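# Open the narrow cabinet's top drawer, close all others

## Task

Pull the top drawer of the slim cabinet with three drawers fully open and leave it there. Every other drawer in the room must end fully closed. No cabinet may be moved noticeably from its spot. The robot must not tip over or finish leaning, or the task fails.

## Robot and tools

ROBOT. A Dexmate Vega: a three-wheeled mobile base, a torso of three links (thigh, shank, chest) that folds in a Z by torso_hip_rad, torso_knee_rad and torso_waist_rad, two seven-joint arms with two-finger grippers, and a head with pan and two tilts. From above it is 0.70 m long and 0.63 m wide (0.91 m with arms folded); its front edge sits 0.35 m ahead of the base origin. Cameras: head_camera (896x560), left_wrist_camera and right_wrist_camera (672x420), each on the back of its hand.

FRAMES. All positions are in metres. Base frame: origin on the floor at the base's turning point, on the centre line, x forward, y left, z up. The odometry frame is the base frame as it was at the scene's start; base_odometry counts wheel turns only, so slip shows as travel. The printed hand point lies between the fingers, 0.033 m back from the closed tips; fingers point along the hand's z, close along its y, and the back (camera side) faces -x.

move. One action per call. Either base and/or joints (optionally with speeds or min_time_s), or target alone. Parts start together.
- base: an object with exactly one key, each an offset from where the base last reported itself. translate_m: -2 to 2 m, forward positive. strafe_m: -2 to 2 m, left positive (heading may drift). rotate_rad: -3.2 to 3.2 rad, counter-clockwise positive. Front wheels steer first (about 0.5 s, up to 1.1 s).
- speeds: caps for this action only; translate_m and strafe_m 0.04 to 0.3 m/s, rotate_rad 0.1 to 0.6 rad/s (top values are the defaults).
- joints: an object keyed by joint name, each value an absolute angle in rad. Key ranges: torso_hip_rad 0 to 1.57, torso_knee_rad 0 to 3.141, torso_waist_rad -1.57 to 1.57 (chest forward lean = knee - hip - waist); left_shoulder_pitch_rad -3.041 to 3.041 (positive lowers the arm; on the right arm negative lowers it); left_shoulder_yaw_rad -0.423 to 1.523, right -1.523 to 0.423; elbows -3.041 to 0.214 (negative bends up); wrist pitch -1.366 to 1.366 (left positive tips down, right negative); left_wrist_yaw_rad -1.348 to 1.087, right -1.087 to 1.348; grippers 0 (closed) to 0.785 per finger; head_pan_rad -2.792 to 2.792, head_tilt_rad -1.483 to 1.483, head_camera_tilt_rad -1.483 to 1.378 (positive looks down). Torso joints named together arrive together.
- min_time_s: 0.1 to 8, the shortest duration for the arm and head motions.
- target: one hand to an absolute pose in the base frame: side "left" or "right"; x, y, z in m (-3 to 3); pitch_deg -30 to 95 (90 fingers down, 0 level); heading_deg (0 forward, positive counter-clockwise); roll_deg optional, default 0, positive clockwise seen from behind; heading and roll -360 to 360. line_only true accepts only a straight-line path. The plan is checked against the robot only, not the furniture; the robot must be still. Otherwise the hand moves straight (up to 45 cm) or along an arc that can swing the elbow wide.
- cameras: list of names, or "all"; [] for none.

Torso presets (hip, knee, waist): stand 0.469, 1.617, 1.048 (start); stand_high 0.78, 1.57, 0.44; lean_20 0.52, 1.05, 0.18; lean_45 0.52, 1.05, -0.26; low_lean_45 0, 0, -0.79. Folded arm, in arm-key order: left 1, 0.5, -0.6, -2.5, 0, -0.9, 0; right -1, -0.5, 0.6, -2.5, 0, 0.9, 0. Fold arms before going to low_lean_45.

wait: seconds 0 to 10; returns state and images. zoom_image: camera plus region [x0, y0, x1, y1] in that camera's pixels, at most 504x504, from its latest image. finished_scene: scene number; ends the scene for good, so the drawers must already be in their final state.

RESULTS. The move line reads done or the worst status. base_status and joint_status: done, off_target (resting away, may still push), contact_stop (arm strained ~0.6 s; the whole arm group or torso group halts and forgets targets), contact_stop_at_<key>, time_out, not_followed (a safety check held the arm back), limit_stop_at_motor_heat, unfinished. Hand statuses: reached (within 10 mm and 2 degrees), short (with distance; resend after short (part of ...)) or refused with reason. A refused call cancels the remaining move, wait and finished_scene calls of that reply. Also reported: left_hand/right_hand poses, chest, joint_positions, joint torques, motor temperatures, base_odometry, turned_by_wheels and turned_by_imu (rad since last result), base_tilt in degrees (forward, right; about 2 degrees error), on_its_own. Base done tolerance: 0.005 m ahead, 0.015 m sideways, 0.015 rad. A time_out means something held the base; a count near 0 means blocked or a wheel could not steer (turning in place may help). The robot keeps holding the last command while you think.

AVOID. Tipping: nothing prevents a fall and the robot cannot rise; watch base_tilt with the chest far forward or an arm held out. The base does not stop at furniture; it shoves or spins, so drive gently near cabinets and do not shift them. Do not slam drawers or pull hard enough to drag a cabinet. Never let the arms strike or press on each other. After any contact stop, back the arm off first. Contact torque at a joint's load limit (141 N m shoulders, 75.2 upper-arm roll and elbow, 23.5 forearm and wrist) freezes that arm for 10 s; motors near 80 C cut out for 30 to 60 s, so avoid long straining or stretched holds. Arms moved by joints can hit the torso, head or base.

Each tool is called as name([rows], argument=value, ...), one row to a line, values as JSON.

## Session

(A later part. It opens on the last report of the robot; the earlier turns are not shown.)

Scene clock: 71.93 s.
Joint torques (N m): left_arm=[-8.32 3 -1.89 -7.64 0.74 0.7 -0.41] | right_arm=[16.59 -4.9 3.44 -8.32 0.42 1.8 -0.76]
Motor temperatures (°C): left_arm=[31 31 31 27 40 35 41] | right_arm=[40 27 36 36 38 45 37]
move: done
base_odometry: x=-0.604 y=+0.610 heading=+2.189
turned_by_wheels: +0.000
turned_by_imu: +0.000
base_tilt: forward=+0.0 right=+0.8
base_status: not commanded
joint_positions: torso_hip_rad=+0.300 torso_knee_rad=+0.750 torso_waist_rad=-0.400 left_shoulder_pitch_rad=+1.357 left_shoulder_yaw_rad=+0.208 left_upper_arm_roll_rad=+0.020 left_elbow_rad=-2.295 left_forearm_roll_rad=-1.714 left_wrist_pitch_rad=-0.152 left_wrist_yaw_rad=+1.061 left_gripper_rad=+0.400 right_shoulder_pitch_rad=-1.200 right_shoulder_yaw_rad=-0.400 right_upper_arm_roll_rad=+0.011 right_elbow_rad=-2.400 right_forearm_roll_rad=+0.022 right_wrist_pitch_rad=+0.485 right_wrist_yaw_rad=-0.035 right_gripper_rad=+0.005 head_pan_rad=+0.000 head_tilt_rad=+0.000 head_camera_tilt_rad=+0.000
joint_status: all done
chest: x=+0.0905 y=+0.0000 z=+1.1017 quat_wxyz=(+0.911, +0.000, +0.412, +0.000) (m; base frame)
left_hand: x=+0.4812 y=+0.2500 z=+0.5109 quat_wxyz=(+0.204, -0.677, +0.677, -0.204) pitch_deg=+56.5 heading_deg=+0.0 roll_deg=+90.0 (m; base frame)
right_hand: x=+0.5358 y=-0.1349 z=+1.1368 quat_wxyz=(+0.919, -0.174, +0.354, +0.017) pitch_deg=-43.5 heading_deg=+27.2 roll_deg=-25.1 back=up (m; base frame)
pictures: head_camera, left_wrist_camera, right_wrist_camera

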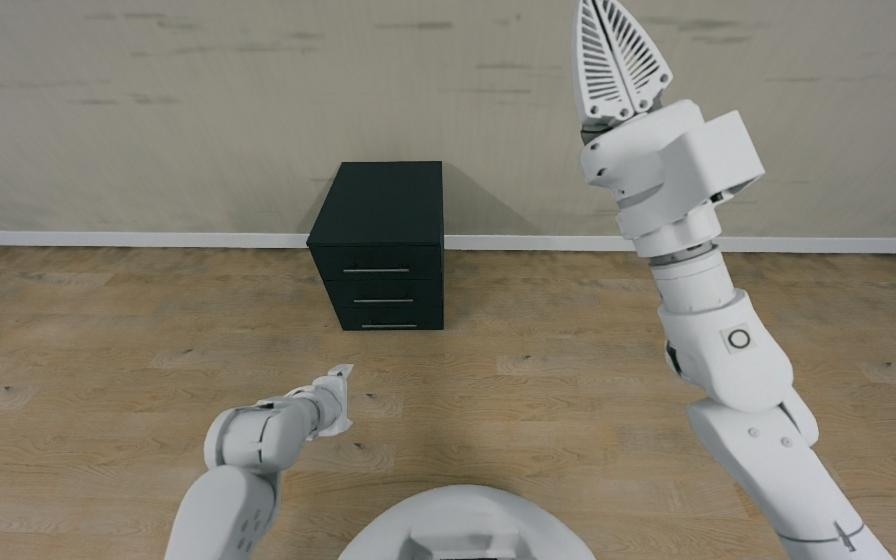

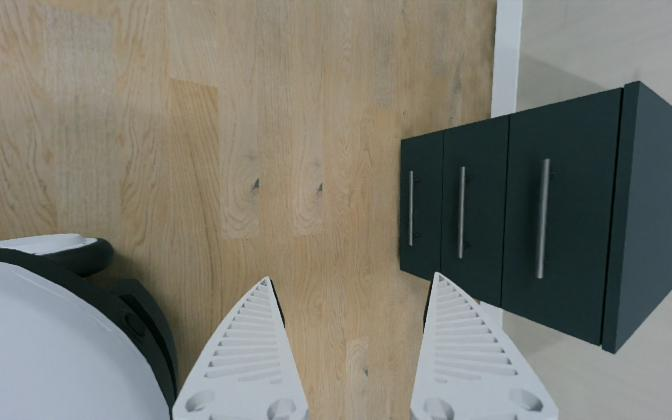

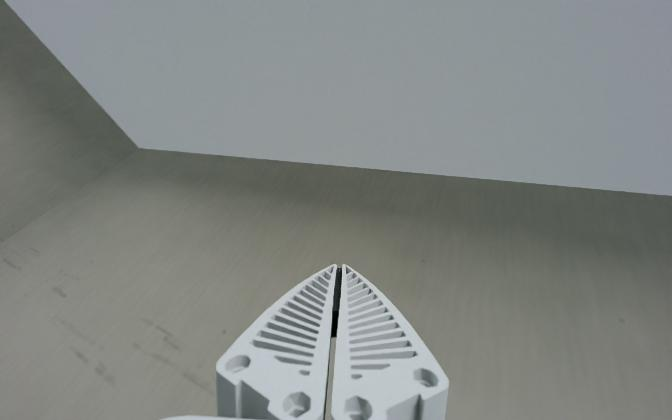

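move(base={"translate_m":0.2}, cameras=[])

move(target={"side":"left","x":0.56,"y":0.23,"z":0.50,"pitch_deg":45,"heading_deg":0,"roll_deg":-90})

zoom_image(camera="head_camera", region=[200, 180, 560, 500])

Scene clock: 74.70 s.
Joint torques (N m): left_arm=[-8.06 2.58 -2.16 -7.11 0.55 0.48 -0.53] | right_arm=[16.04 -5.47 3.35 -8.34 0.58 1.86 -0.78]
Motor temperatures (°C): left_arm=[31 31 31 27 40 35 41] | right_arm=[39 27 35 36 38 44 37]
move: done
base_odometry: x=-0.720 y=+0.773 heading=+2.189
turned_by_wheels: -0.001
turned_by_imu: -0.001
base_tilt: forward=+0.1 right=+0.7
base_status: done
joint_positions: torso_hip_rad=+0.300 torso_knee_rad=+0.750 torso_waist_rad=-0.400 left_shoulder_pitch_rad=+1.357 left_shoulder_yaw_rad=+0.208 left_upper_arm_roll_rad=+0.020 left_elbow_rad=-2.295 left_forearm_roll_rad=-1.714 left_wrist_pitch_rad=-0.152 left_wrist_yaw_rad=+1.061 left_gripper_rad=+0.400 right_shoulder_pitch_rad=-1.200 right_shoulder_yaw_rad=-0.400 right_upper_arm_roll_rad=+0.011 right_elbow_rad=-2.400 right_forearm_roll_rad=+0.022 right_wrist_pitch_rad=+0.485 right_wrist_yaw_rad=-0.035 right_gripper_rad=+0.005 head_pan_rad=+0.000 head_tilt_rad=+0.000 head_camera_tilt_rad=+0.000
joint_status: not commanded
chest: x=+0.0905 y=+0.0000 z=+1.1016 quat_wxyz=(+0.911, +0.000, +0.412, +0.000) (m; base frame)
left_hand: x=+0.4812 y=+0.2500 z=+0.5109 quat_wxyz=(+0.204, -0.677, +0.677, -0.204) pitch_deg=+56.5 heading_deg=+0.0 roll_deg=+90.0 (m; base frame)
right_hand: x=+0.5358 y=-0.1349 z=+1.1368 quat_wxyz=(+0.919, -0.174, +0.354, +0.017) pitch_deg=-43.5 heading_deg=+27.2 roll_deg=-25.1 back=up (m; base frame)
pictures: none
No camera images: "cameras" was empty.

Scene clock: 77.27 s.
Joint torques (N m): left_arm=[-13 -0.57 0.46 -7.87 0.94 -0.06 -1.43] | right_arm=[15.57 -4.49 3.22 -7.06 0.47 2.36 -0.66]
Motor temperatures (°C): left_arm=[31 31 31 27 40 35 41] | right_arm=[39 27 35 35 37 43 36]
move: done
base_odometry: x=-0.720 y=+0.773 heading=+2.189
turned_by_wheels: +0.000
turned_by_imu: +0.000
base_tilt: forward=+0.0 right=+0.7
base_status: not commanded
joint_positions: torso_hip_rad=+0.300 torso_knee_rad=+0.750 torso_waist_rad=-0.400 left_shoulder_pitch_rad=+1.252 left_shoulder_yaw_rad=+0.162 left_upper_arm_roll_rad=+0.091 left_elbow_rad=-2.075 left_forearm_roll_rad=-1.670 left_wrist_pitch_rad=-0.157 left_wrist_yaw_rad=+0.746 left_gripper_rad=+0.400 right_shoulder_pitch_rad=-1.200 right_shoulder_yaw_rad=-0.400 right_upper_arm_roll_rad=+0.011 right_elbow_rad=-2.400 right_forearm_roll_rad=+0.022 right_wrist_pitch_rad=+0.485 right_wrist_yaw_rad=-0.035 right_gripper_rad=+0.005 head_pan_rad=+0.000 head_tilt_rad=+0.000 head_camera_tilt_rad=+0.000
joint_status: not commanded
chest: x=+0.0905 y=+0.0000 z=+1.1016 quat_wxyz=(+0.911, +0.000, +0.412, +0.000) (m; base frame)
left_hand: x=+0.5589 y=+0.2304 z=+0.4999 quat_wxyz=(+0.270, -0.654, +0.654, -0.270) pitch_deg=+45.2 heading_deg=+0.0 roll_deg=-90.0 (m; base frame)
left_hand_status: reached (straight line, planned for 1.3 s): 1 mm and 0.2 deg off.
right_hand: x=+0.5358 y=-0.1349 z=+1.1368 quat_wxyz=(+0.919, -0.174, +0.354, +0.017) pitch_deg=-43.5 heading_deg=+27.2 roll_deg=-25.1 back=up (m; base frame)
pictures: head_camera, left_wrist_camera, right_wrist_camera

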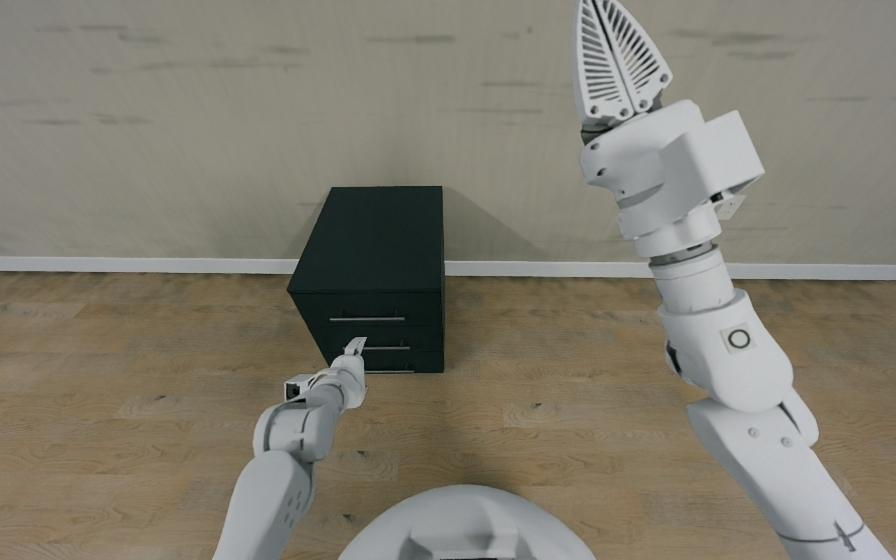

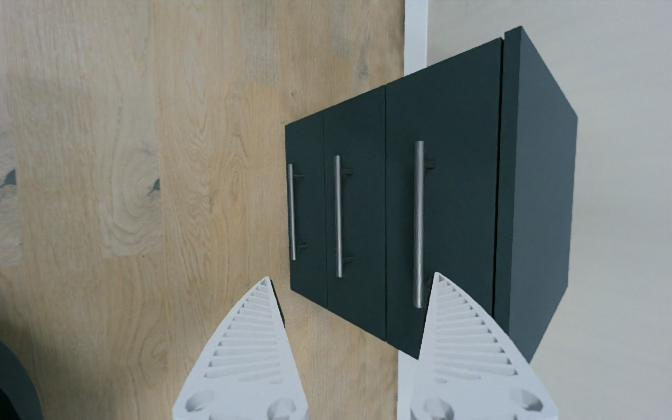

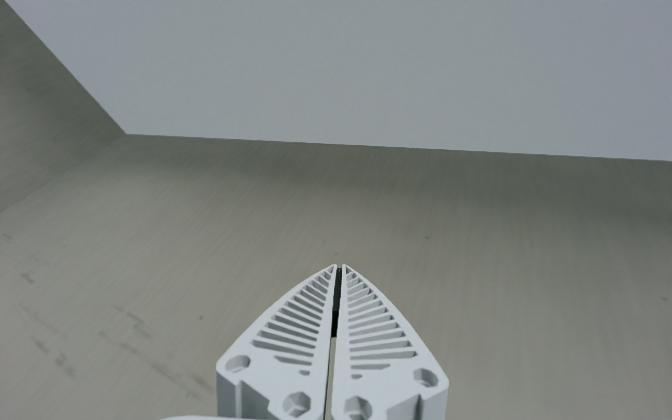

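Scaled by 1.400 from the camera's 896x560 image, which has a finer 960x600 frame.

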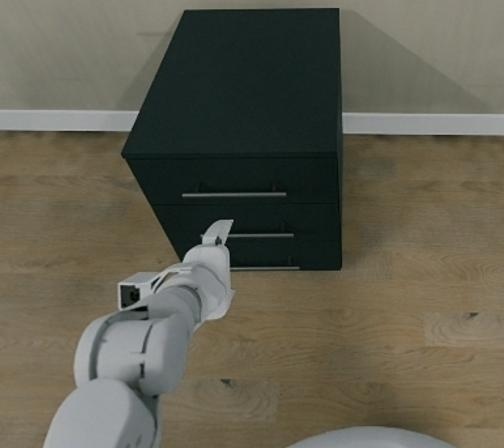

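move(target={"side":"left","x":0.67,"y":0.24,"z":0.53,"pitch_deg":45,"heading_deg":0,"roll_deg":-90}, cameras=["left_wrist_camera","head_camera"])

zoom_image(camera="head_camera", region=[270, 230, 470, 400])

Scene clock: 80.87 s.
Joint torques (N m): left_arm=[-19.23 4.16 -5.44 -6.37 0.36 0.06 -0.54] | right_arm=[15.04 -4.08 3.01 -7.78 0.34 2.25 -0.82]
Motor temperatures (°C): left_arm=[31 31 31 27 40 35 41] | right_arm=[38 27 35 35 37 42 36]
move: done
base_odometry: x=-0.720 y=+0.773 heading=+2.189
turned_by_wheels: +0.000
turned_by_imu: +0.000
base_tilt: forward=+0.0 right=+0.7
base_status: not commanded
joint_positions: torso_hip_rad=+0.300 torso_knee_rad=+0.750 torso_waist_rad=-0.400 left_shoulder_pitch_rad=+0.923 left_shoulder_yaw_rad=+0.164 left_upper_arm_roll_rad=+0.085 left_elbow_rad=-1.886 left_forearm_roll_rad=-1.702 left_wrist_pitch_rad=-0.130 left_wrist_yaw_rad=+0.883 left_gripper_rad=+0.400 right_shoulder_pitch_rad=-1.200 right_shoulder_yaw_rad=-0.400 right_upper_arm_roll_rad=+0.011 right_elbow_rad=-2.400 right_forearm_roll_rad=+0.022 right_wrist_pitch_rad=+0.485 right_wrist_yaw_rad=-0.035 right_gripper_rad=+0.005 head_pan_rad=+0.000 head_tilt_rad=+0.000 head_camera_tilt_rad=+0.000
joint_status: not commanded
chest: x=+0.0905 y=+0.0000 z=+1.1016 quat_wxyz=(+0.911, +0.000, +0.412, +0.000) (m; base frame)
left_hand: x=+0.6685 y=+0.2397 z=+0.5293 quat_wxyz=(+0.270, -0.653, +0.653, -0.271) pitch_deg=+45.0 heading_deg=+0.0 roll_deg=+90.0 (m; base frame)
left_hand_status: reached (straight line, planned for 1.4 s): 2 mm and 0.0 deg off.
right_hand: x=+0.5358 y=-0.1349 z=+1.1368 quat_wxyz=(+0.919, -0.174, +0.354, +0.017) pitch_deg=-43.5 heading_deg=+27.2 roll_deg=-25.1 back=up (m; base frame)
pictures: head_camera, left_wrist_camera

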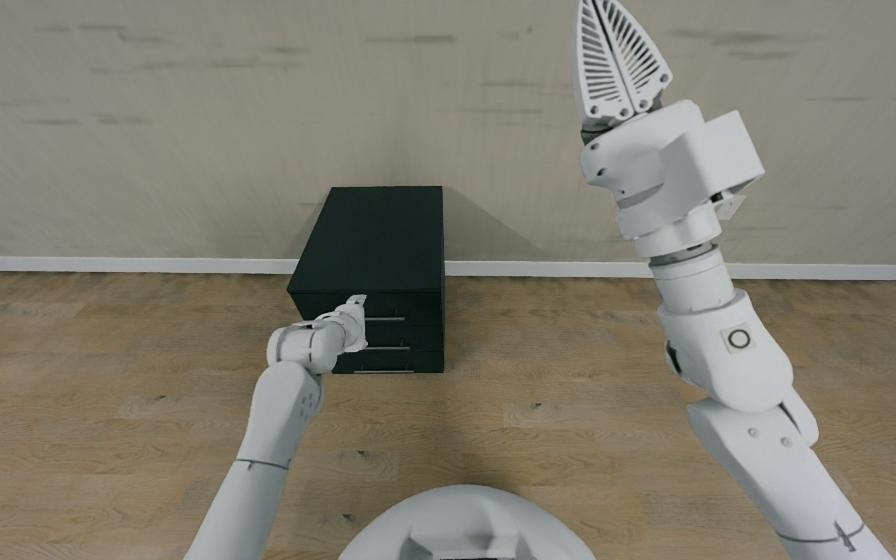

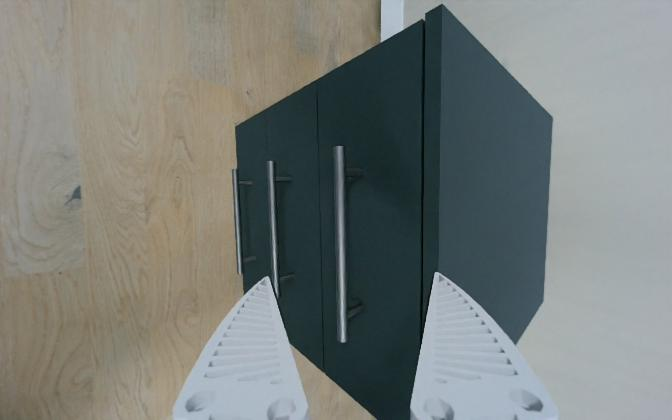

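Scaled by 2.520 from the camera's 896x560 image, which has a finer 960x600 frame.

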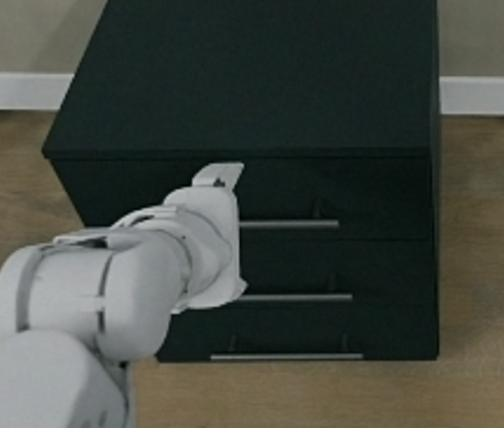

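move(target={"side":"left","x":0.737,"y":0.25,"z":0.459,"pitch_deg":45,"heading_deg":0,"roll_deg":-90}, cameras=["left_wrist_camera","head_camera"])

zoom_image(camera="head_camera", region=[270, 230, 470, 400])

Scene clock: 84.40 s.
Joint torques (N m): left_arm=[-25.01 -2.06 -0.92 -4.74 0.26 0.68 -1.32] | right_arm=[16.97 -4.18 3.25 -8.05 0.39 2.31 -0.94]
Motor temperatures (°C): left_arm=[31 31 31 27 40 35 41] | right_arm=[37 27 35 35 37 42 36]
move: done
base_odometry: x=-0.720 y=+0.773 heading=+2.189
turned_by_wheels: +0.000
turned_by_imu: +0.000
base_tilt: forward=+0.0 right=+0.8
base_status: not commanded
joint_positions: torso_hip_rad=+0.300 torso_knee_rad=+0.750 torso_waist_rad=-0.400 left_shoulder_pitch_rad=+0.679 left_shoulder_yaw_rad=+0.148 left_upper_arm_roll_rad=+0.103 left_elbow_rad=-1.405 left_forearm_roll_rad=-1.734 left_wrist_pitch_rad=-0.076 left_wrist_yaw_rad=+0.648 left_gripper_rad=+0.400 right_shoulder_pitch_rad=-1.200 right_shoulder_yaw_rad=-0.400 right_upper_arm_roll_rad=+0.011 right_elbow_rad=-2.400 right_forearm_roll_rad=+0.022 right_wrist_pitch_rad=+0.485 right_wrist_yaw_rad=-0.035 right_gripper_rad=+0.005 head_pan_rad=+0.000 head_tilt_rad=+0.000 head_camera_tilt_rad=+0.000
joint_status: not commanded
chest: x=+0.0903 y=+0.0000 z=+1.1017 quat_wxyz=(+0.911, +0.000, +0.412, +0.000) (m; base frame)
left_hand: x=+0.7362 y=+0.2501 z=+0.4595 quat_wxyz=(+0.271, -0.653, +0.653, -0.270) pitch_deg=+45.0 heading_deg=+0.0 roll_deg=-90.0 (m; base frame)
left_hand_status: reached (straight line, planned for 1.9 s): 1 mm and 0.0 deg off.
right_hand: x=+0.5356 y=-0.1349 z=+1.1370 quat_wxyz=(+0.919, -0.174, +0.354, +0.017) pitch_deg=-43.5 heading_deg=+27.2 roll_deg=-25.1 back=up (m; base frame)
pictures: head_camera, left_wrist_camera

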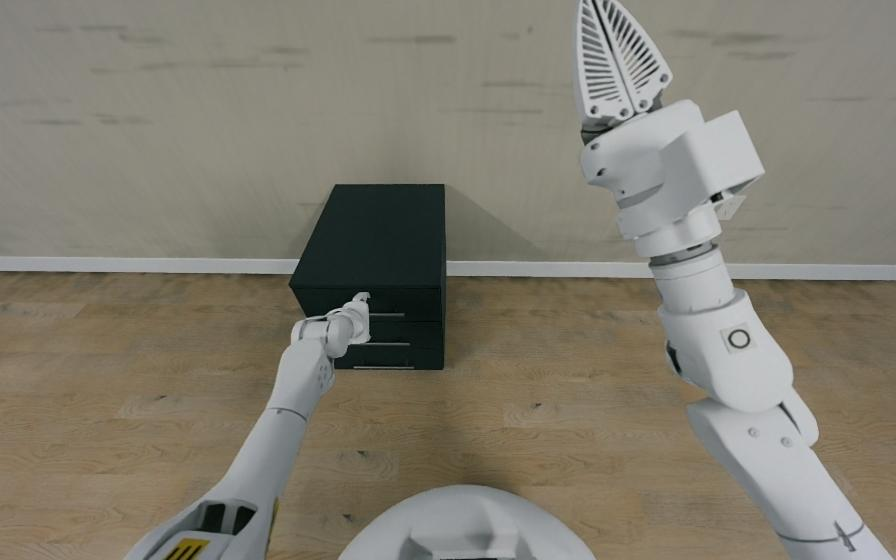

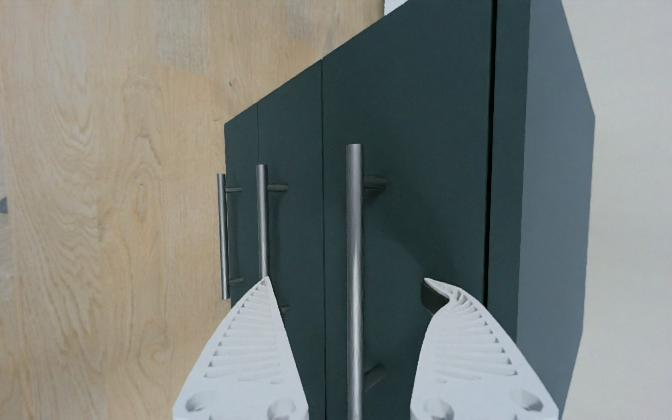

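Scaled by 2.520 from the camera's 896x560 image, which has a finer 960x600 frame.

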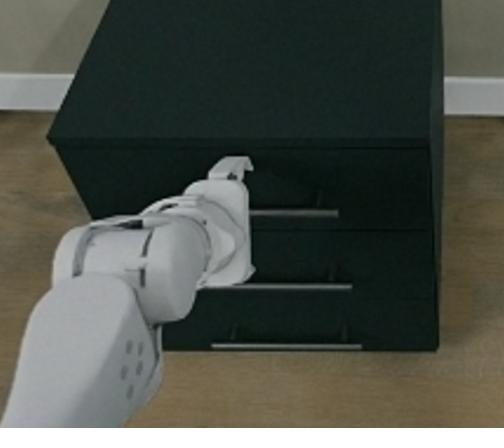

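move(target={"side":"left","x":0.71,"y":0.25,"z":0.475,"pitch_deg":45,"heading_deg":0,"roll_deg":-90}, cameras=[])

move(joints={"left_gripper_rad":0.18}, cameras=["left_wrist_camera"])

zoom_image(camera="left_wrist_camera", region=[200, 130, 500, 420])

Scene clock: 86.80 s.
Joint torques (N m): left_arm=[-10.12 3.42 -6.23 -8.06 0.71 -0.04 -0.59] | right_arm=[16.7 -4.99 2.83 -7.53 0.49 2.1 -0.84]
Motor temperatures (°C): left_arm=[31 31 31 27 40 35 41] | right_arm=[37 27 34 35 37 41 35]
move: done
base_odometry: x=-0.720 y=+0.773 heading=+2.189
turned_by_wheels: +0.000
turned_by_imu: +0.000
base_tilt: forward=+0.1 right=+0.7
base_status: not commanded
joint_positions: torso_hip_rad=+0.300 torso_knee_rad=+0.750 torso_waist_rad=-0.400 left_shoulder_pitch_rad=+0.774 left_shoulder_yaw_rad=+0.159 left_upper_arm_roll_rad=+0.093 left_elbow_rad=-1.562 left_forearm_roll_rad=-1.732 left_wrist_pitch_rad=-0.090 left_wrist_yaw_rad=+0.709 left_gripper_rad=+0.400 right_shoulder_pitch_rad=-1.200 right_shoulder_yaw_rad=-0.400 right_upper_arm_roll_rad=+0.011 right_elbow_rad=-2.400 right_forearm_roll_rad=+0.022 right_wrist_pitch_rad=+0.485 right_wrist_yaw_rad=-0.035 right_gripper_rad=+0.005 head_pan_rad=+0.000 head_tilt_rad=+0.000 head_camera_tilt_rad=+0.000
joint_status: not commanded
chest: x=+0.0904 y=+0.0000 z=+1.1016 quat_wxyz=(+0.911, +0.000, +0.412, +0.000) (m; base frame)
left_hand: x=+0.7106 y=+0.2498 z=+0.4743 quat_wxyz=(+0.270, -0.653, +0.653, -0.271) pitch_deg=+45.0 heading_deg=+0.0 roll_deg=+90.0 (m; base frame)
left_hand_status: reached (straight line, planned for 0.8 s): 1 mm and 0.0 deg off.
right_hand: x=+0.5357 y=-0.1349 z=+1.1369 quat_wxyz=(+0.919, -0.174, +0.354, +0.017) pitch_deg=-43.5 heading_deg=+27.2 roll_deg=-25.1 back=up (m; base frame)
pictures: none
No camera images: "cameras" was empty.

Scene clock: 87.53 s.
Joint torques (N m): left_arm=[-10.43 5.14 -6.26 -8.11 0.9 -0.49 -0.65] | right_arm=[16.49 -5.23 3.1 -7.4 0.48 1.77 -0.82]
Motor temperatures (°C): left_arm=[31 31 31 27 40 35 41] | right_arm=[37 27 34 35 37 41 35]
move: done
base_odometry: x=-0.720 y=+0.773 heading=+2.189
turned_by_wheels: +0.000
turned_by_imu: +0.000
base_tilt: forward=+0.1 right=+0.7
base_status: not commanded
joint_positions: torso_hip_rad=+0.300 torso_knee_rad=+0.750 torso_waist_rad=-0.400 left_shoulder_pitch_rad=+0.776 left_shoulder_yaw_rad=+0.160 left_upper_arm_roll_rad=+0.092 left_elbow_rad=-1.566 left_forearm_roll_rad=-1.732 left_wrist_pitch_rad=-0.090 left_wrist_yaw_rad=+0.710 left_gripper_rad=+0.180 right_shoulder_pitch_rad=-1.200 right_shoulder_yaw_rad=-0.400 right_upper_arm_roll_rad=+0.011 right_elbow_rad=-2.400 right_forearm_roll_rad=+0.022 right_wrist_pitch_rad=+0.485 right_wrist_yaw_rad=-0.035 right_gripper_rad=+0.005 head_pan_rad=+0.000 head_tilt_rad=+0.000 head_camera_tilt_rad=+0.000
joint_status: all done
chest: x=+0.0904 y=+0.0000 z=+1.1016 quat_wxyz=(+0.911, +0.000, +0.412, +0.000) (m; base frame)
left_hand: x=+0.7101 y=+0.2498 z=+0.4747 quat_wxyz=(+0.270, -0.653, +0.653, -0.271) pitch_deg=+45.0 heading_deg=+0.0 roll_deg=+90.0 (m; base frame)
right_hand: x=+0.5357 y=-0.1349 z=+1.1368 quat_wxyz=(+0.919, -0.174, +0.354, +0.017) pitch_deg=-43.5 heading_deg=+27.2 roll_deg=-25.1 back=up (m; base frame)
pictures: left_wrist_camera

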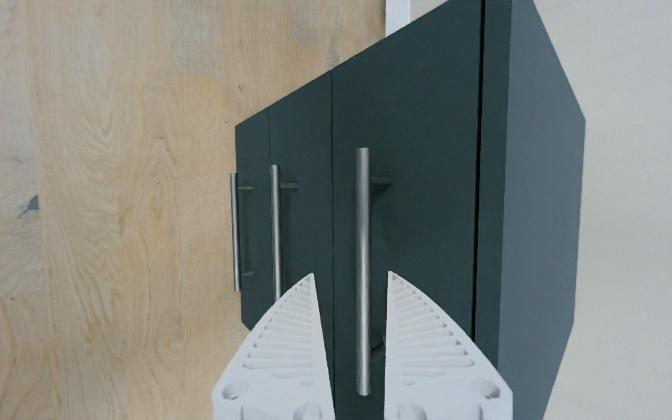

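Scaled by 1.680 from the camera's 672x420 image, which has a finer 960x600 frame.

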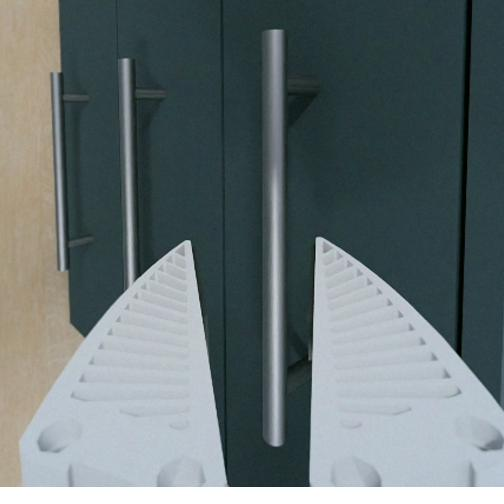

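move(target={"side":"left","x":0.786,"y":0.245,"z":0.418,"pitch_deg":45,"heading_deg":0,"roll_deg":-90}, cameras=["left_wrist_camera"])

zoom_image(camera="left_wrist_camera", region=[200, 130, 500, 420])

Scene clock: 91.67 s.
Joint torques (N m): left_arm=[-37.65 -5.12 1.33 -8.6 -0.03 1.13 -3.24] | right_arm=[15.05 -5.04 3.08 -7.37 0.52 1.99 -0.8]
Motor temperatures (°C): left_arm=[32 31 31 27 40 35 41] | right_arm=[36 27 34 34 37 40 35]
move: done
base_odometry: x=-0.720 y=+0.773 heading=+2.189
turned_by_wheels: +0.000
turned_by_imu: +0.001
base_tilt: forward=+0.1 right=+0.8
base_status: not commanded
joint_positions: torso_hip_rad=+0.300 torso_knee_rad=+0.750 torso_waist_rad=-0.400 left_shoulder_pitch_rad=+0.430 left_shoulder_yaw_rad=+0.107 left_upper_arm_roll_rad=+0.136 left_elbow_rad=-0.936 left_forearm_roll_rad=-1.738 left_wrist_pitch_rad=-0.046 left_wrist_yaw_rad=+0.432 left_gripper_rad=+0.180 right_shoulder_pitch_rad=-1.200 right_shoulder_yaw_rad=-0.400 right_upper_arm_roll_rad=+0.011 right_elbow_rad=-2.400 right_forearm_roll_rad=+0.022 right_wrist_pitch_rad=+0.485 right_wrist_yaw_rad=-0.035 right_gripper_rad=+0.005 head_pan_rad=+0.000 head_tilt_rad=+0.000 head_camera_tilt_rad=+0.000
joint_status: not commanded
chest: x=+0.0903 y=+0.0000 z=+1.1017 quat_wxyz=(+0.911, +0.000, +0.412, +0.000) (m; base frame)
left_hand: x=+0.7850 y=+0.2455 z=+0.4176 quat_wxyz=(+0.270, -0.654, +0.653, -0.270) pitch_deg=+45.1 heading_deg=+0.1 roll_deg=-90.0 (m; base frame)
left_hand_status: reached (straight line, planned for 2.3 s): 1 mm and 0.1 deg off.
right_hand: x=+0.5355 y=-0.1349 z=+1.1370 quat_wxyz=(+0.919, -0.174, +0.354, +0.017) pitch_deg=-43.6 heading_deg=+27.2 roll_deg=-25.1 back=up (m; base frame)
pictures: left_wrist_camera

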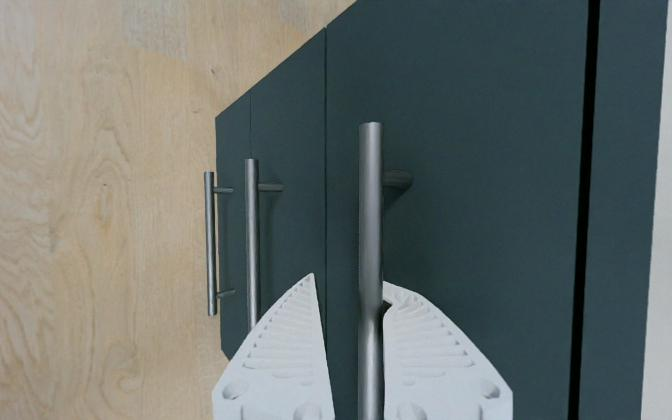

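Scaled by 1.680 from the camera's 672x420 image, which has a finer 960x600 frame.

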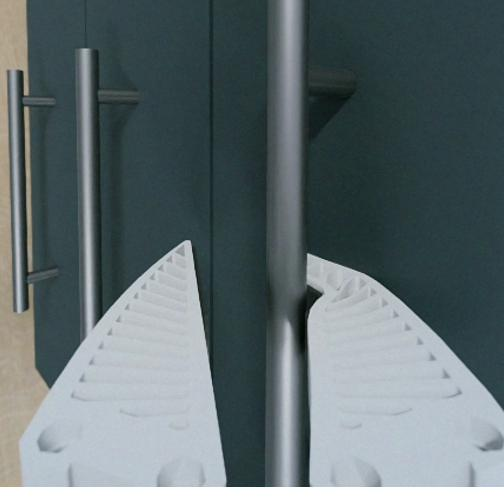

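move(joints={"left_gripper_rad":0.0}, cameras=["left_wrist_camera"])

move(base={"translate_m":-0.1}, speeds={"translate_m":0.06}, cameras=["left_wrist_camera","head_camera"])

Scene clock: 92.50 s.
Joint torques (N m): left_arm=[-18.11 -3.73 1.51 -0.45 0.07 0.81 0.56] | right_arm=[16.72 -5.18 3.41 -7.42 0.46 2.15 -0.76]
Motor temperatures (°C): left_arm=[32 31 31 27 40 35 41] | right_arm=[36 27 34 34 37 40 35]
move: done
base_odometry: x=-0.720 y=+0.773 heading=+2.189
turned_by_wheels: +0.000
turned_by_imu: +0.000
base_tilt: forward=+0.1 right=+0.8
base_status: not commanded
joint_positions: torso_hip_rad=+0.300 torso_knee_rad=+0.750 torso_waist_rad=-0.400 left_shoulder_pitch_rad=+0.428 left_shoulder_yaw_rad=+0.107 left_upper_arm_roll_rad=+0.136 left_elbow_rad=-0.934 left_forearm_roll_rad=-1.738 left_wrist_pitch_rad=-0.046 left_wrist_yaw_rad=+0.429 left_gripper_rad=+0.000 right_shoulder_pitch_rad=-1.200 right_shoulder_yaw_rad=-0.400 right_upper_arm_roll_rad=+0.011 right_elbow_rad=-2.400 right_forearm_roll_rad=+0.022 right_wrist_pitch_rad=+0.485 right_wrist_yaw_rad=-0.035 right_gripper_rad=+0.005 head_pan_rad=+0.000 head_tilt_rad=+0.000 head_camera_tilt_rad=+0.000
joint_status: all done
chest: x=+0.0902 y=+0.0000 z=+1.1017 quat_wxyz=(+0.911, +0.000, +0.412, +0.000) (m; base frame)
left_hand: x=+0.7864 y=+0.2454 z=+0.4188 quat_wxyz=(+0.271, -0.653, +0.653, -0.271) pitch_deg=+44.9 heading_deg=+0.0 roll_deg=-90.0 (m; base frame)
right_hand: x=+0.5355 y=-0.1349 z=+1.1371 quat_wxyz=(+0.919, -0.174, +0.354, +0.017) pitch_deg=-43.6 heading_deg=+27.2 roll_deg=-25.1 back=up (m; base frame)
pictures: left_wrist_camera

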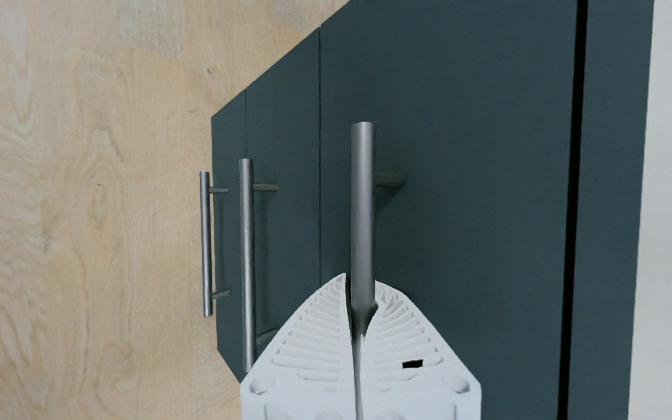

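Scene clock: 94.73 s.
Joint torques (N m): left_arm=[-14.18 -5.65 1.26 -2.58 -1.2 3.47 1.2] | right_arm=[15.63 -4.04 3.38 -7.66 0.36 2.44 -0.76]
Motor temperatures (°C): left_arm=[32 31 31 27 40 35 41] | right_arm=[36 27 34 34 37 40 35]
move: done
base_odometry: x=-0.662 y=+0.692 heading=+2.189
turned_by_wheels: +0.000
turned_by_imu: +0.001
base_tilt: forward=+0.1 right=+0.7
base_status: done
joint_positions: torso_hip_rad=+0.300 torso_knee_rad=+0.750 torso_waist_rad=-0.400 left_shoulder_pitch_rad=+0.428 left_shoulder_yaw_rad=+0.107 left_upper_arm_roll_rad=+0.136 left_elbow_rad=-0.934 left_forearm_roll_rad=-1.738 left_wrist_pitch_rad=-0.047 left_wrist_yaw_rad=+0.429 left_gripper_rad=+0.000 right_shoulder_pitch_rad=-1.200 right_shoulder_yaw_rad=-0.400 right_upper_arm_roll_rad=+0.011 right_elbow_rad=-2.400 right_forearm_roll_rad=+0.022 right_wrist_pitch_rad=+0.485 right_wrist_yaw_rad=-0.035 right_gripper_rad=+0.005 head_pan_rad=+0.000 head_tilt_rad=+0.000 head_camera_tilt_rad=+0.000
joint_status: not commanded
chest: x=+0.0903 y=+0.0000 z=+1.1017 quat_wxyz=(+0.911, +0.000, +0.412, +0.000) (m; base frame)
left_hand: x=+0.7865 y=+0.2458 z=+0.4189 quat_wxyz=(+0.272, -0.653, +0.653, -0.271) pitch_deg=+44.9 heading_deg=+0.1 roll_deg=-89.9 (m; base frame)
right_hand: x=+0.5355 y=-0.1349 z=+1.1371 quat_wxyz=(+0.919, -0.174, +0.354, +0.017) pitch_deg=-43.6 heading_deg=+27.2 roll_deg=-25.1 back=up (m; base frame)
pictures: head_camera, left_wrist_camera

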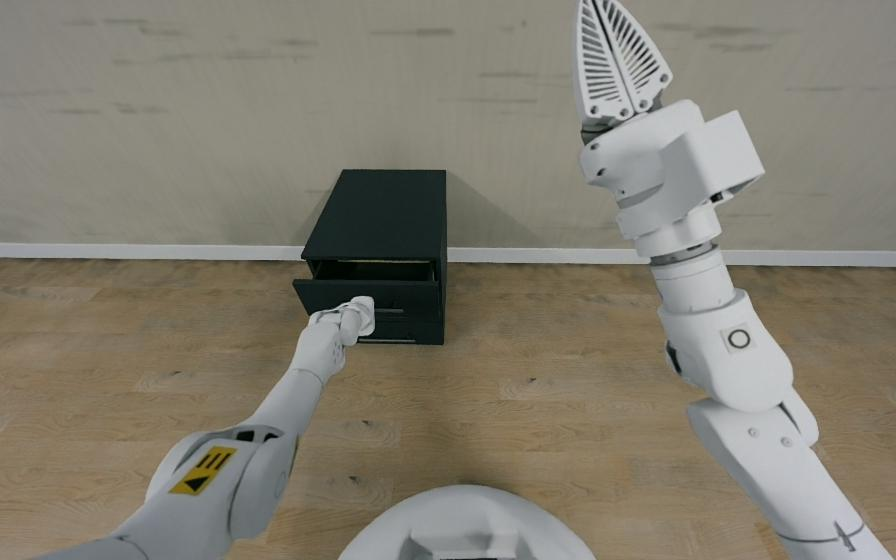

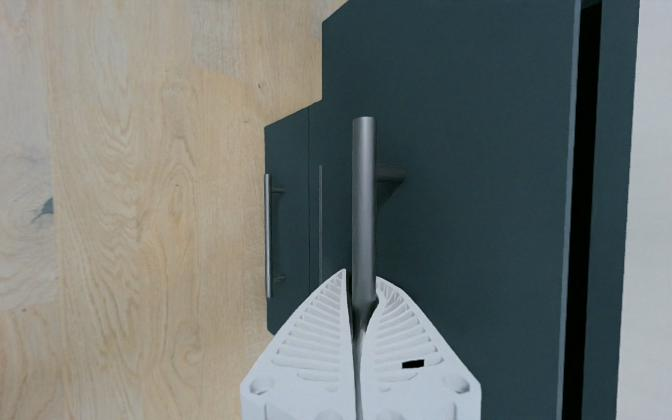

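Opening nicely. Continue slowly until the end stop.

move(base={"translate_m":-0.2}, speeds={"translate_m":0.08}, cameras=["left_wrist_camera"])

move(base={"translate_m":-0.08}, speeds={"translate_m":0.05}, cameras=["left_wrist_camera","head_camera"])

Scene clock: 98.20 s.
Joint torques (N m): left_arm=[-12.57 -7.04 2.06 -2.19 -1.35 3.62 0.96] | right_arm=[16.47 -4.59 3.45 -7.74 0.39 1.72 -0.69]
Motor temperatures (°C): left_arm=[32 31 31 27 40 35 41] | right_arm=[35 27 34 34 37 40 35]
move: done
base_odometry: x=-0.546 y=+0.529 heading=+2.189
turned_by_wheels: +0.000
turned_by_imu: -0.001
base_tilt: forward=+0.1 right=+0.8
base_status: done
joint_positions: torso_hip_rad=+0.300 torso_knee_rad=+0.750 torso_waist_rad=-0.400 left_shoulder_pitch_rad=+0.428 left_shoulder_yaw_rad=+0.107 left_upper_arm_roll_rad=+0.136 left_elbow_rad=-0.934 left_forearm_roll_rad=-1.738 left_wrist_pitch_rad=-0.047 left_wrist_yaw_rad=+0.429 left_gripper_rad=+0.000 right_shoulder_pitch_rad=-1.200 right_shoulder_yaw_rad=-0.400 right_upper_arm_roll_rad=+0.011 right_elbow_rad=-2.400 right_forearm_roll_rad=+0.022 right_wrist_pitch_rad=+0.485 right_wrist_yaw_rad=-0.035 right_gripper_rad=+0.005 head_pan_rad=+0.000 head_tilt_rad=+0.000 head_camera_tilt_rad=+0.000
joint_status: not commanded
chest: x=+0.0902 y=+0.0000 z=+1.1017 quat_wxyz=(+0.911, +0.000, +0.412, +0.000) (m; base frame)
left_hand: x=+0.7865 y=+0.2458 z=+0.4189 quat_wxyz=(+0.272, -0.653, +0.653, -0.271) pitch_deg=+44.9 heading_deg=+0.1 roll_deg=-89.9 (m; base frame)
right_hand: x=+0.5355 y=-0.1349 z=+1.1371 quat_wxyz=(+0.919, -0.174, +0.354, +0.017) pitch_deg=-43.6 heading_deg=+27.2 roll_deg=-25.1 back=up (m; base frame)
pictures: left_wrist_camera

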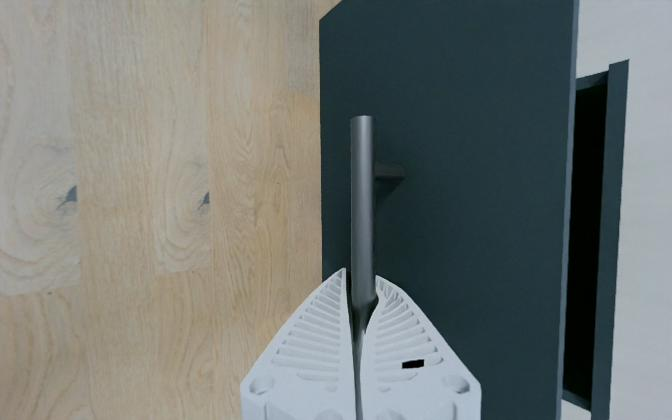

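Scene clock: 100.57 s.
Joint torques (N m): left_arm=[-12.52 -6.97 3.28 -2.02 -1.35 3.1 0.93] | right_arm=[15.65 -3.92 3.48 -6.52 0.43 2.47 -0.65]
Motor temperatures (°C): left_arm=[32 31 31 27 40 35 41] | right_arm=[35 27 34 34 37 39 35]
move: done
base_odometry: x=-0.500 y=+0.464 heading=+2.188
turned_by_wheels: -0.001
turned_by_imu: -0.001
base_tilt: forward=+0.1 right=+0.8
base_status: done
joint_positions: torso_hip_rad=+0.300 torso_knee_rad=+0.750 torso_waist_rad=-0.400 left_shoulder_pitch_rad=+0.428 left_shoulder_yaw_rad=+0.107 left_upper_arm_roll_rad=+0.136 left_elbow_rad=-0.934 left_forearm_roll_rad=-1.738 left_wrist_pitch_rad=-0.046 left_wrist_yaw_rad=+0.429 left_gripper_rad=+0.000 right_shoulder_pitch_rad=-1.200 right_shoulder_yaw_rad=-0.400 right_upper_arm_roll_rad=+0.011 right_elbow_rad=-2.400 right_forearm_roll_rad=+0.022 right_wrist_pitch_rad=+0.485 right_wrist_yaw_rad=-0.035 right_gripper_rad=+0.005 head_pan_rad=+0.000 head_tilt_rad=+0.000 head_camera_tilt_rad=+0.000
joint_status: not commanded
chest: x=+0.0903 y=+0.0000 z=+1.1017 quat_wxyz=(+0.911, +0.000, +0.412, +0.000) (m; base frame)
left_hand: x=+0.7865 y=+0.2458 z=+0.4188 quat_wxyz=(+0.272, -0.653, +0.653, -0.271) pitch_deg=+44.9 heading_deg=+0.1 roll_deg=-89.9 (m; base frame)
right_hand: x=+0.5356 y=-0.1349 z=+1.1371 quat_wxyz=(+0.919, -0.174, +0.354, +0.017) pitch_deg=-43.6 heading_deg=+27.2 roll_deg=-25.1 back=up (m; base frame)
pictures: head_camera, left_wrist_camera

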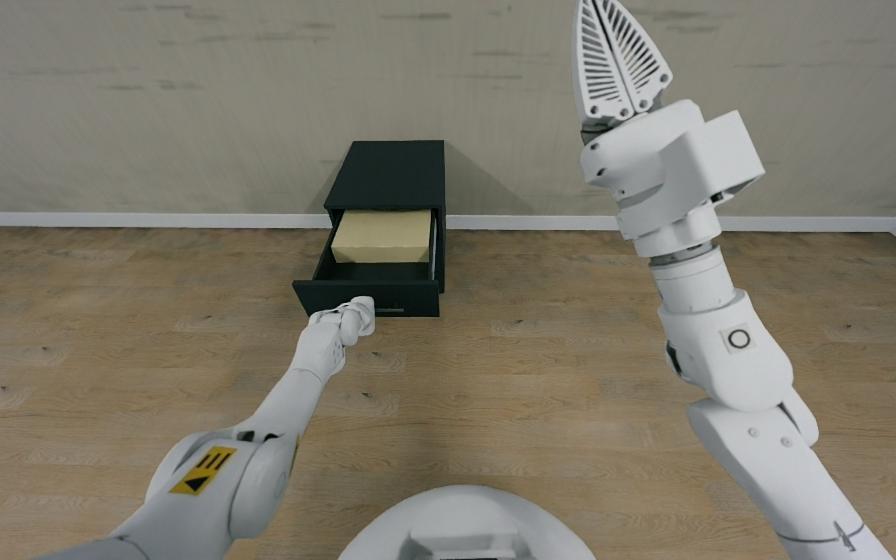

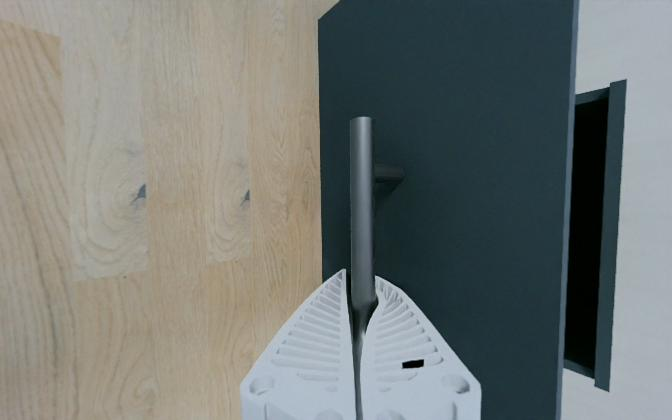

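move(base={"translate_m":-0.04}, speeds={"translate_m":0.05}, cameras=["left_wrist_camera"])

move(base={"translate_m":-0.04}, speeds={"translate_m":0.05}, cameras=["left_wrist_camera","head_camera"])

Scene clock: 102.13 s.
Joint torques (N m): left_arm=[5.52 -0.35 1.3 4.3 -0.07 -1 3.76] | right_arm=[15.66 -5.23 3.24 -7.16 0.42 1.82 -0.69]
Motor temperatures (°C): left_arm=[32 31 31 27 40 35 41] | right_arm=[35 27 34 34 37 39 35]
move: done
base_odometry: x=-0.477 y=+0.431 heading=+2.187
turned_by_wheels: -0.001
turned_by_imu: -0.001
base_tilt: forward=+0.0 right=+0.7
base_status: done
joint_positions: torso_hip_rad=+0.300 torso_knee_rad=+0.750 torso_waist_rad=-0.400 left_shoulder_pitch_rad=+0.427 left_shoulder_yaw_rad=+0.107 left_upper_arm_roll_rad=+0.136 left_elbow_rad=-0.934 left_forearm_roll_rad=-1.738 left_wrist_pitch_rad=-0.045 left_wrist_yaw_rad=+0.428 left_gripper_rad=+0.000 right_shoulder_pitch_rad=-1.200 right_shoulder_yaw_rad=-0.400 right_upper_arm_roll_rad=+0.011 right_elbow_rad=-2.400 right_forearm_roll_rad=+0.022 right_wrist_pitch_rad=+0.485 right_wrist_yaw_rad=-0.035 right_gripper_rad=+0.005 head_pan_rad=+0.000 head_tilt_rad=+0.000 head_camera_tilt_rad=+0.000
joint_status: not commanded
chest: x=+0.0902 y=+0.0000 z=+1.1018 quat_wxyz=(+0.911, +0.000, +0.412, +0.000) (m; base frame)
left_hand: x=+0.7875 y=+0.2450 z=+0.4201 quat_wxyz=(+0.272, -0.653, +0.653, -0.272) pitch_deg=+44.8 heading_deg=+0.0 roll_deg=+90.0 (m; base frame)
right_hand: x=+0.5354 y=-0.1349 z=+1.1372 quat_wxyz=(+0.919, -0.174, +0.354, +0.017) pitch_deg=-43.6 heading_deg=+27.2 roll_deg=-25.1 back=up (m; base frame)
pictures: left_wrist_camera

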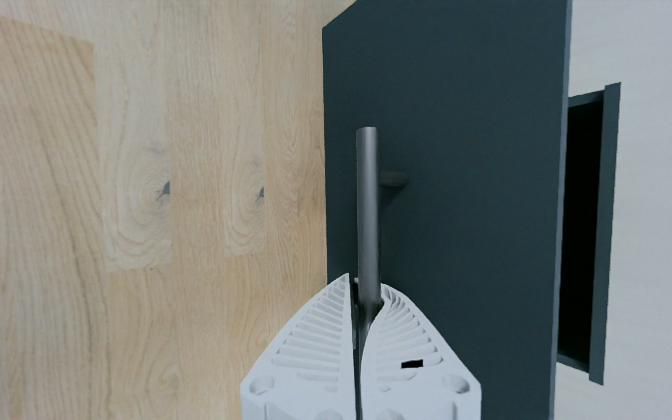

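Scene clock: 103.67 s.
Joint torques (N m): left_arm=[6.36 3.22 -0.19 5.51 0.16 0.09 4.16] | right_arm=[16.86 -4.68 3.26 -7.73 0.41 2.16 -0.97]
Motor temperatures (°C): left_arm=[32 31 31 27 40 35 41] | right_arm=[34 27 34 34 37 39 35]
move: done
base_odometry: x=-0.454 y=+0.398 heading=+2.186
turned_by_wheels: -0.001
turned_by_imu: -0.001
base_tilt: forward=+0.0 right=+0.7
base_status: done
joint_positions: torso_hip_rad=+0.300 torso_knee_rad=+0.750 torso_waist_rad=-0.400 left_shoulder_pitch_rad=+0.427 left_shoulder_yaw_rad=+0.107 left_upper_arm_roll_rad=+0.137 left_elbow_rad=-0.934 left_forearm_roll_rad=-1.738 left_wrist_pitch_rad=-0.045 left_wrist_yaw_rad=+0.428 left_gripper_rad=+0.000 right_shoulder_pitch_rad=-1.200 right_shoulder_yaw_rad=-0.400 right_upper_arm_roll_rad=+0.011 right_elbow_rad=-2.400 right_forearm_roll_rad=+0.022 right_wrist_pitch_rad=+0.485 right_wrist_yaw_rad=-0.035 right_gripper_rad=+0.005 head_pan_rad=+0.000 head_tilt_rad=+0.000 head_camera_tilt_rad=+0.000
joint_status: not commanded
chest: x=+0.0902 y=+0.0000 z=+1.1018 quat_wxyz=(+0.911, +0.000, +0.412, +0.000) (m; base frame)
left_hand: x=+0.7876 y=+0.2449 z=+0.4202 quat_wxyz=(+0.272, -0.653, +0.653, -0.272) pitch_deg=+44.7 heading_deg=+0.0 roll_deg=+90.0 (m; base frame)
right_hand: x=+0.5354 y=-0.1349 z=+1.1372 quat_wxyz=(+0.919, -0.174, +0.354, +0.017) pitch_deg=-43.6 heading_deg=+27.2 roll_deg=-25.1 back=up (m; base frame)
pictures: head_camera, left_wrist_camera

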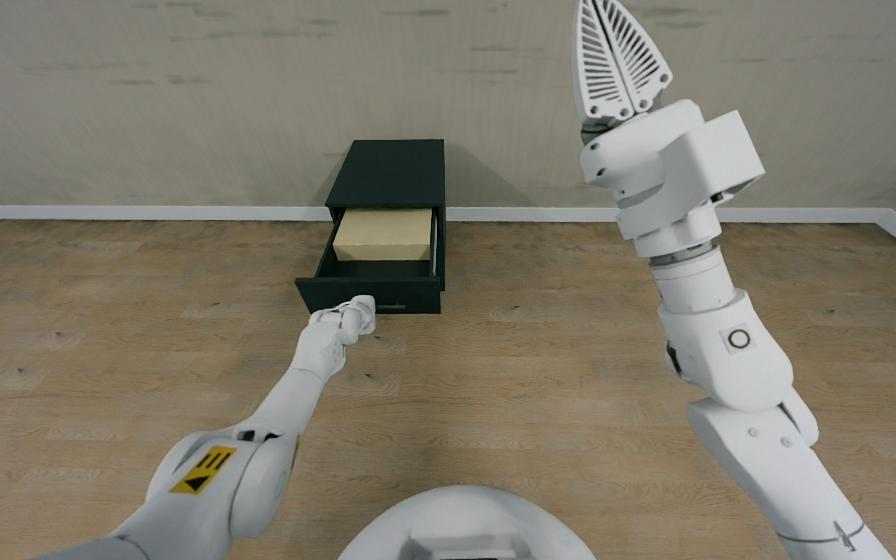

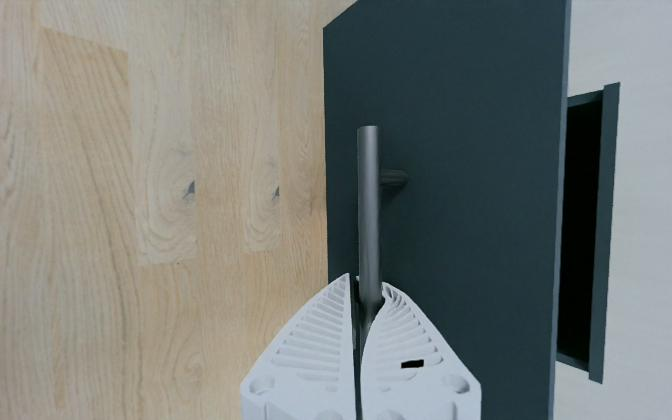

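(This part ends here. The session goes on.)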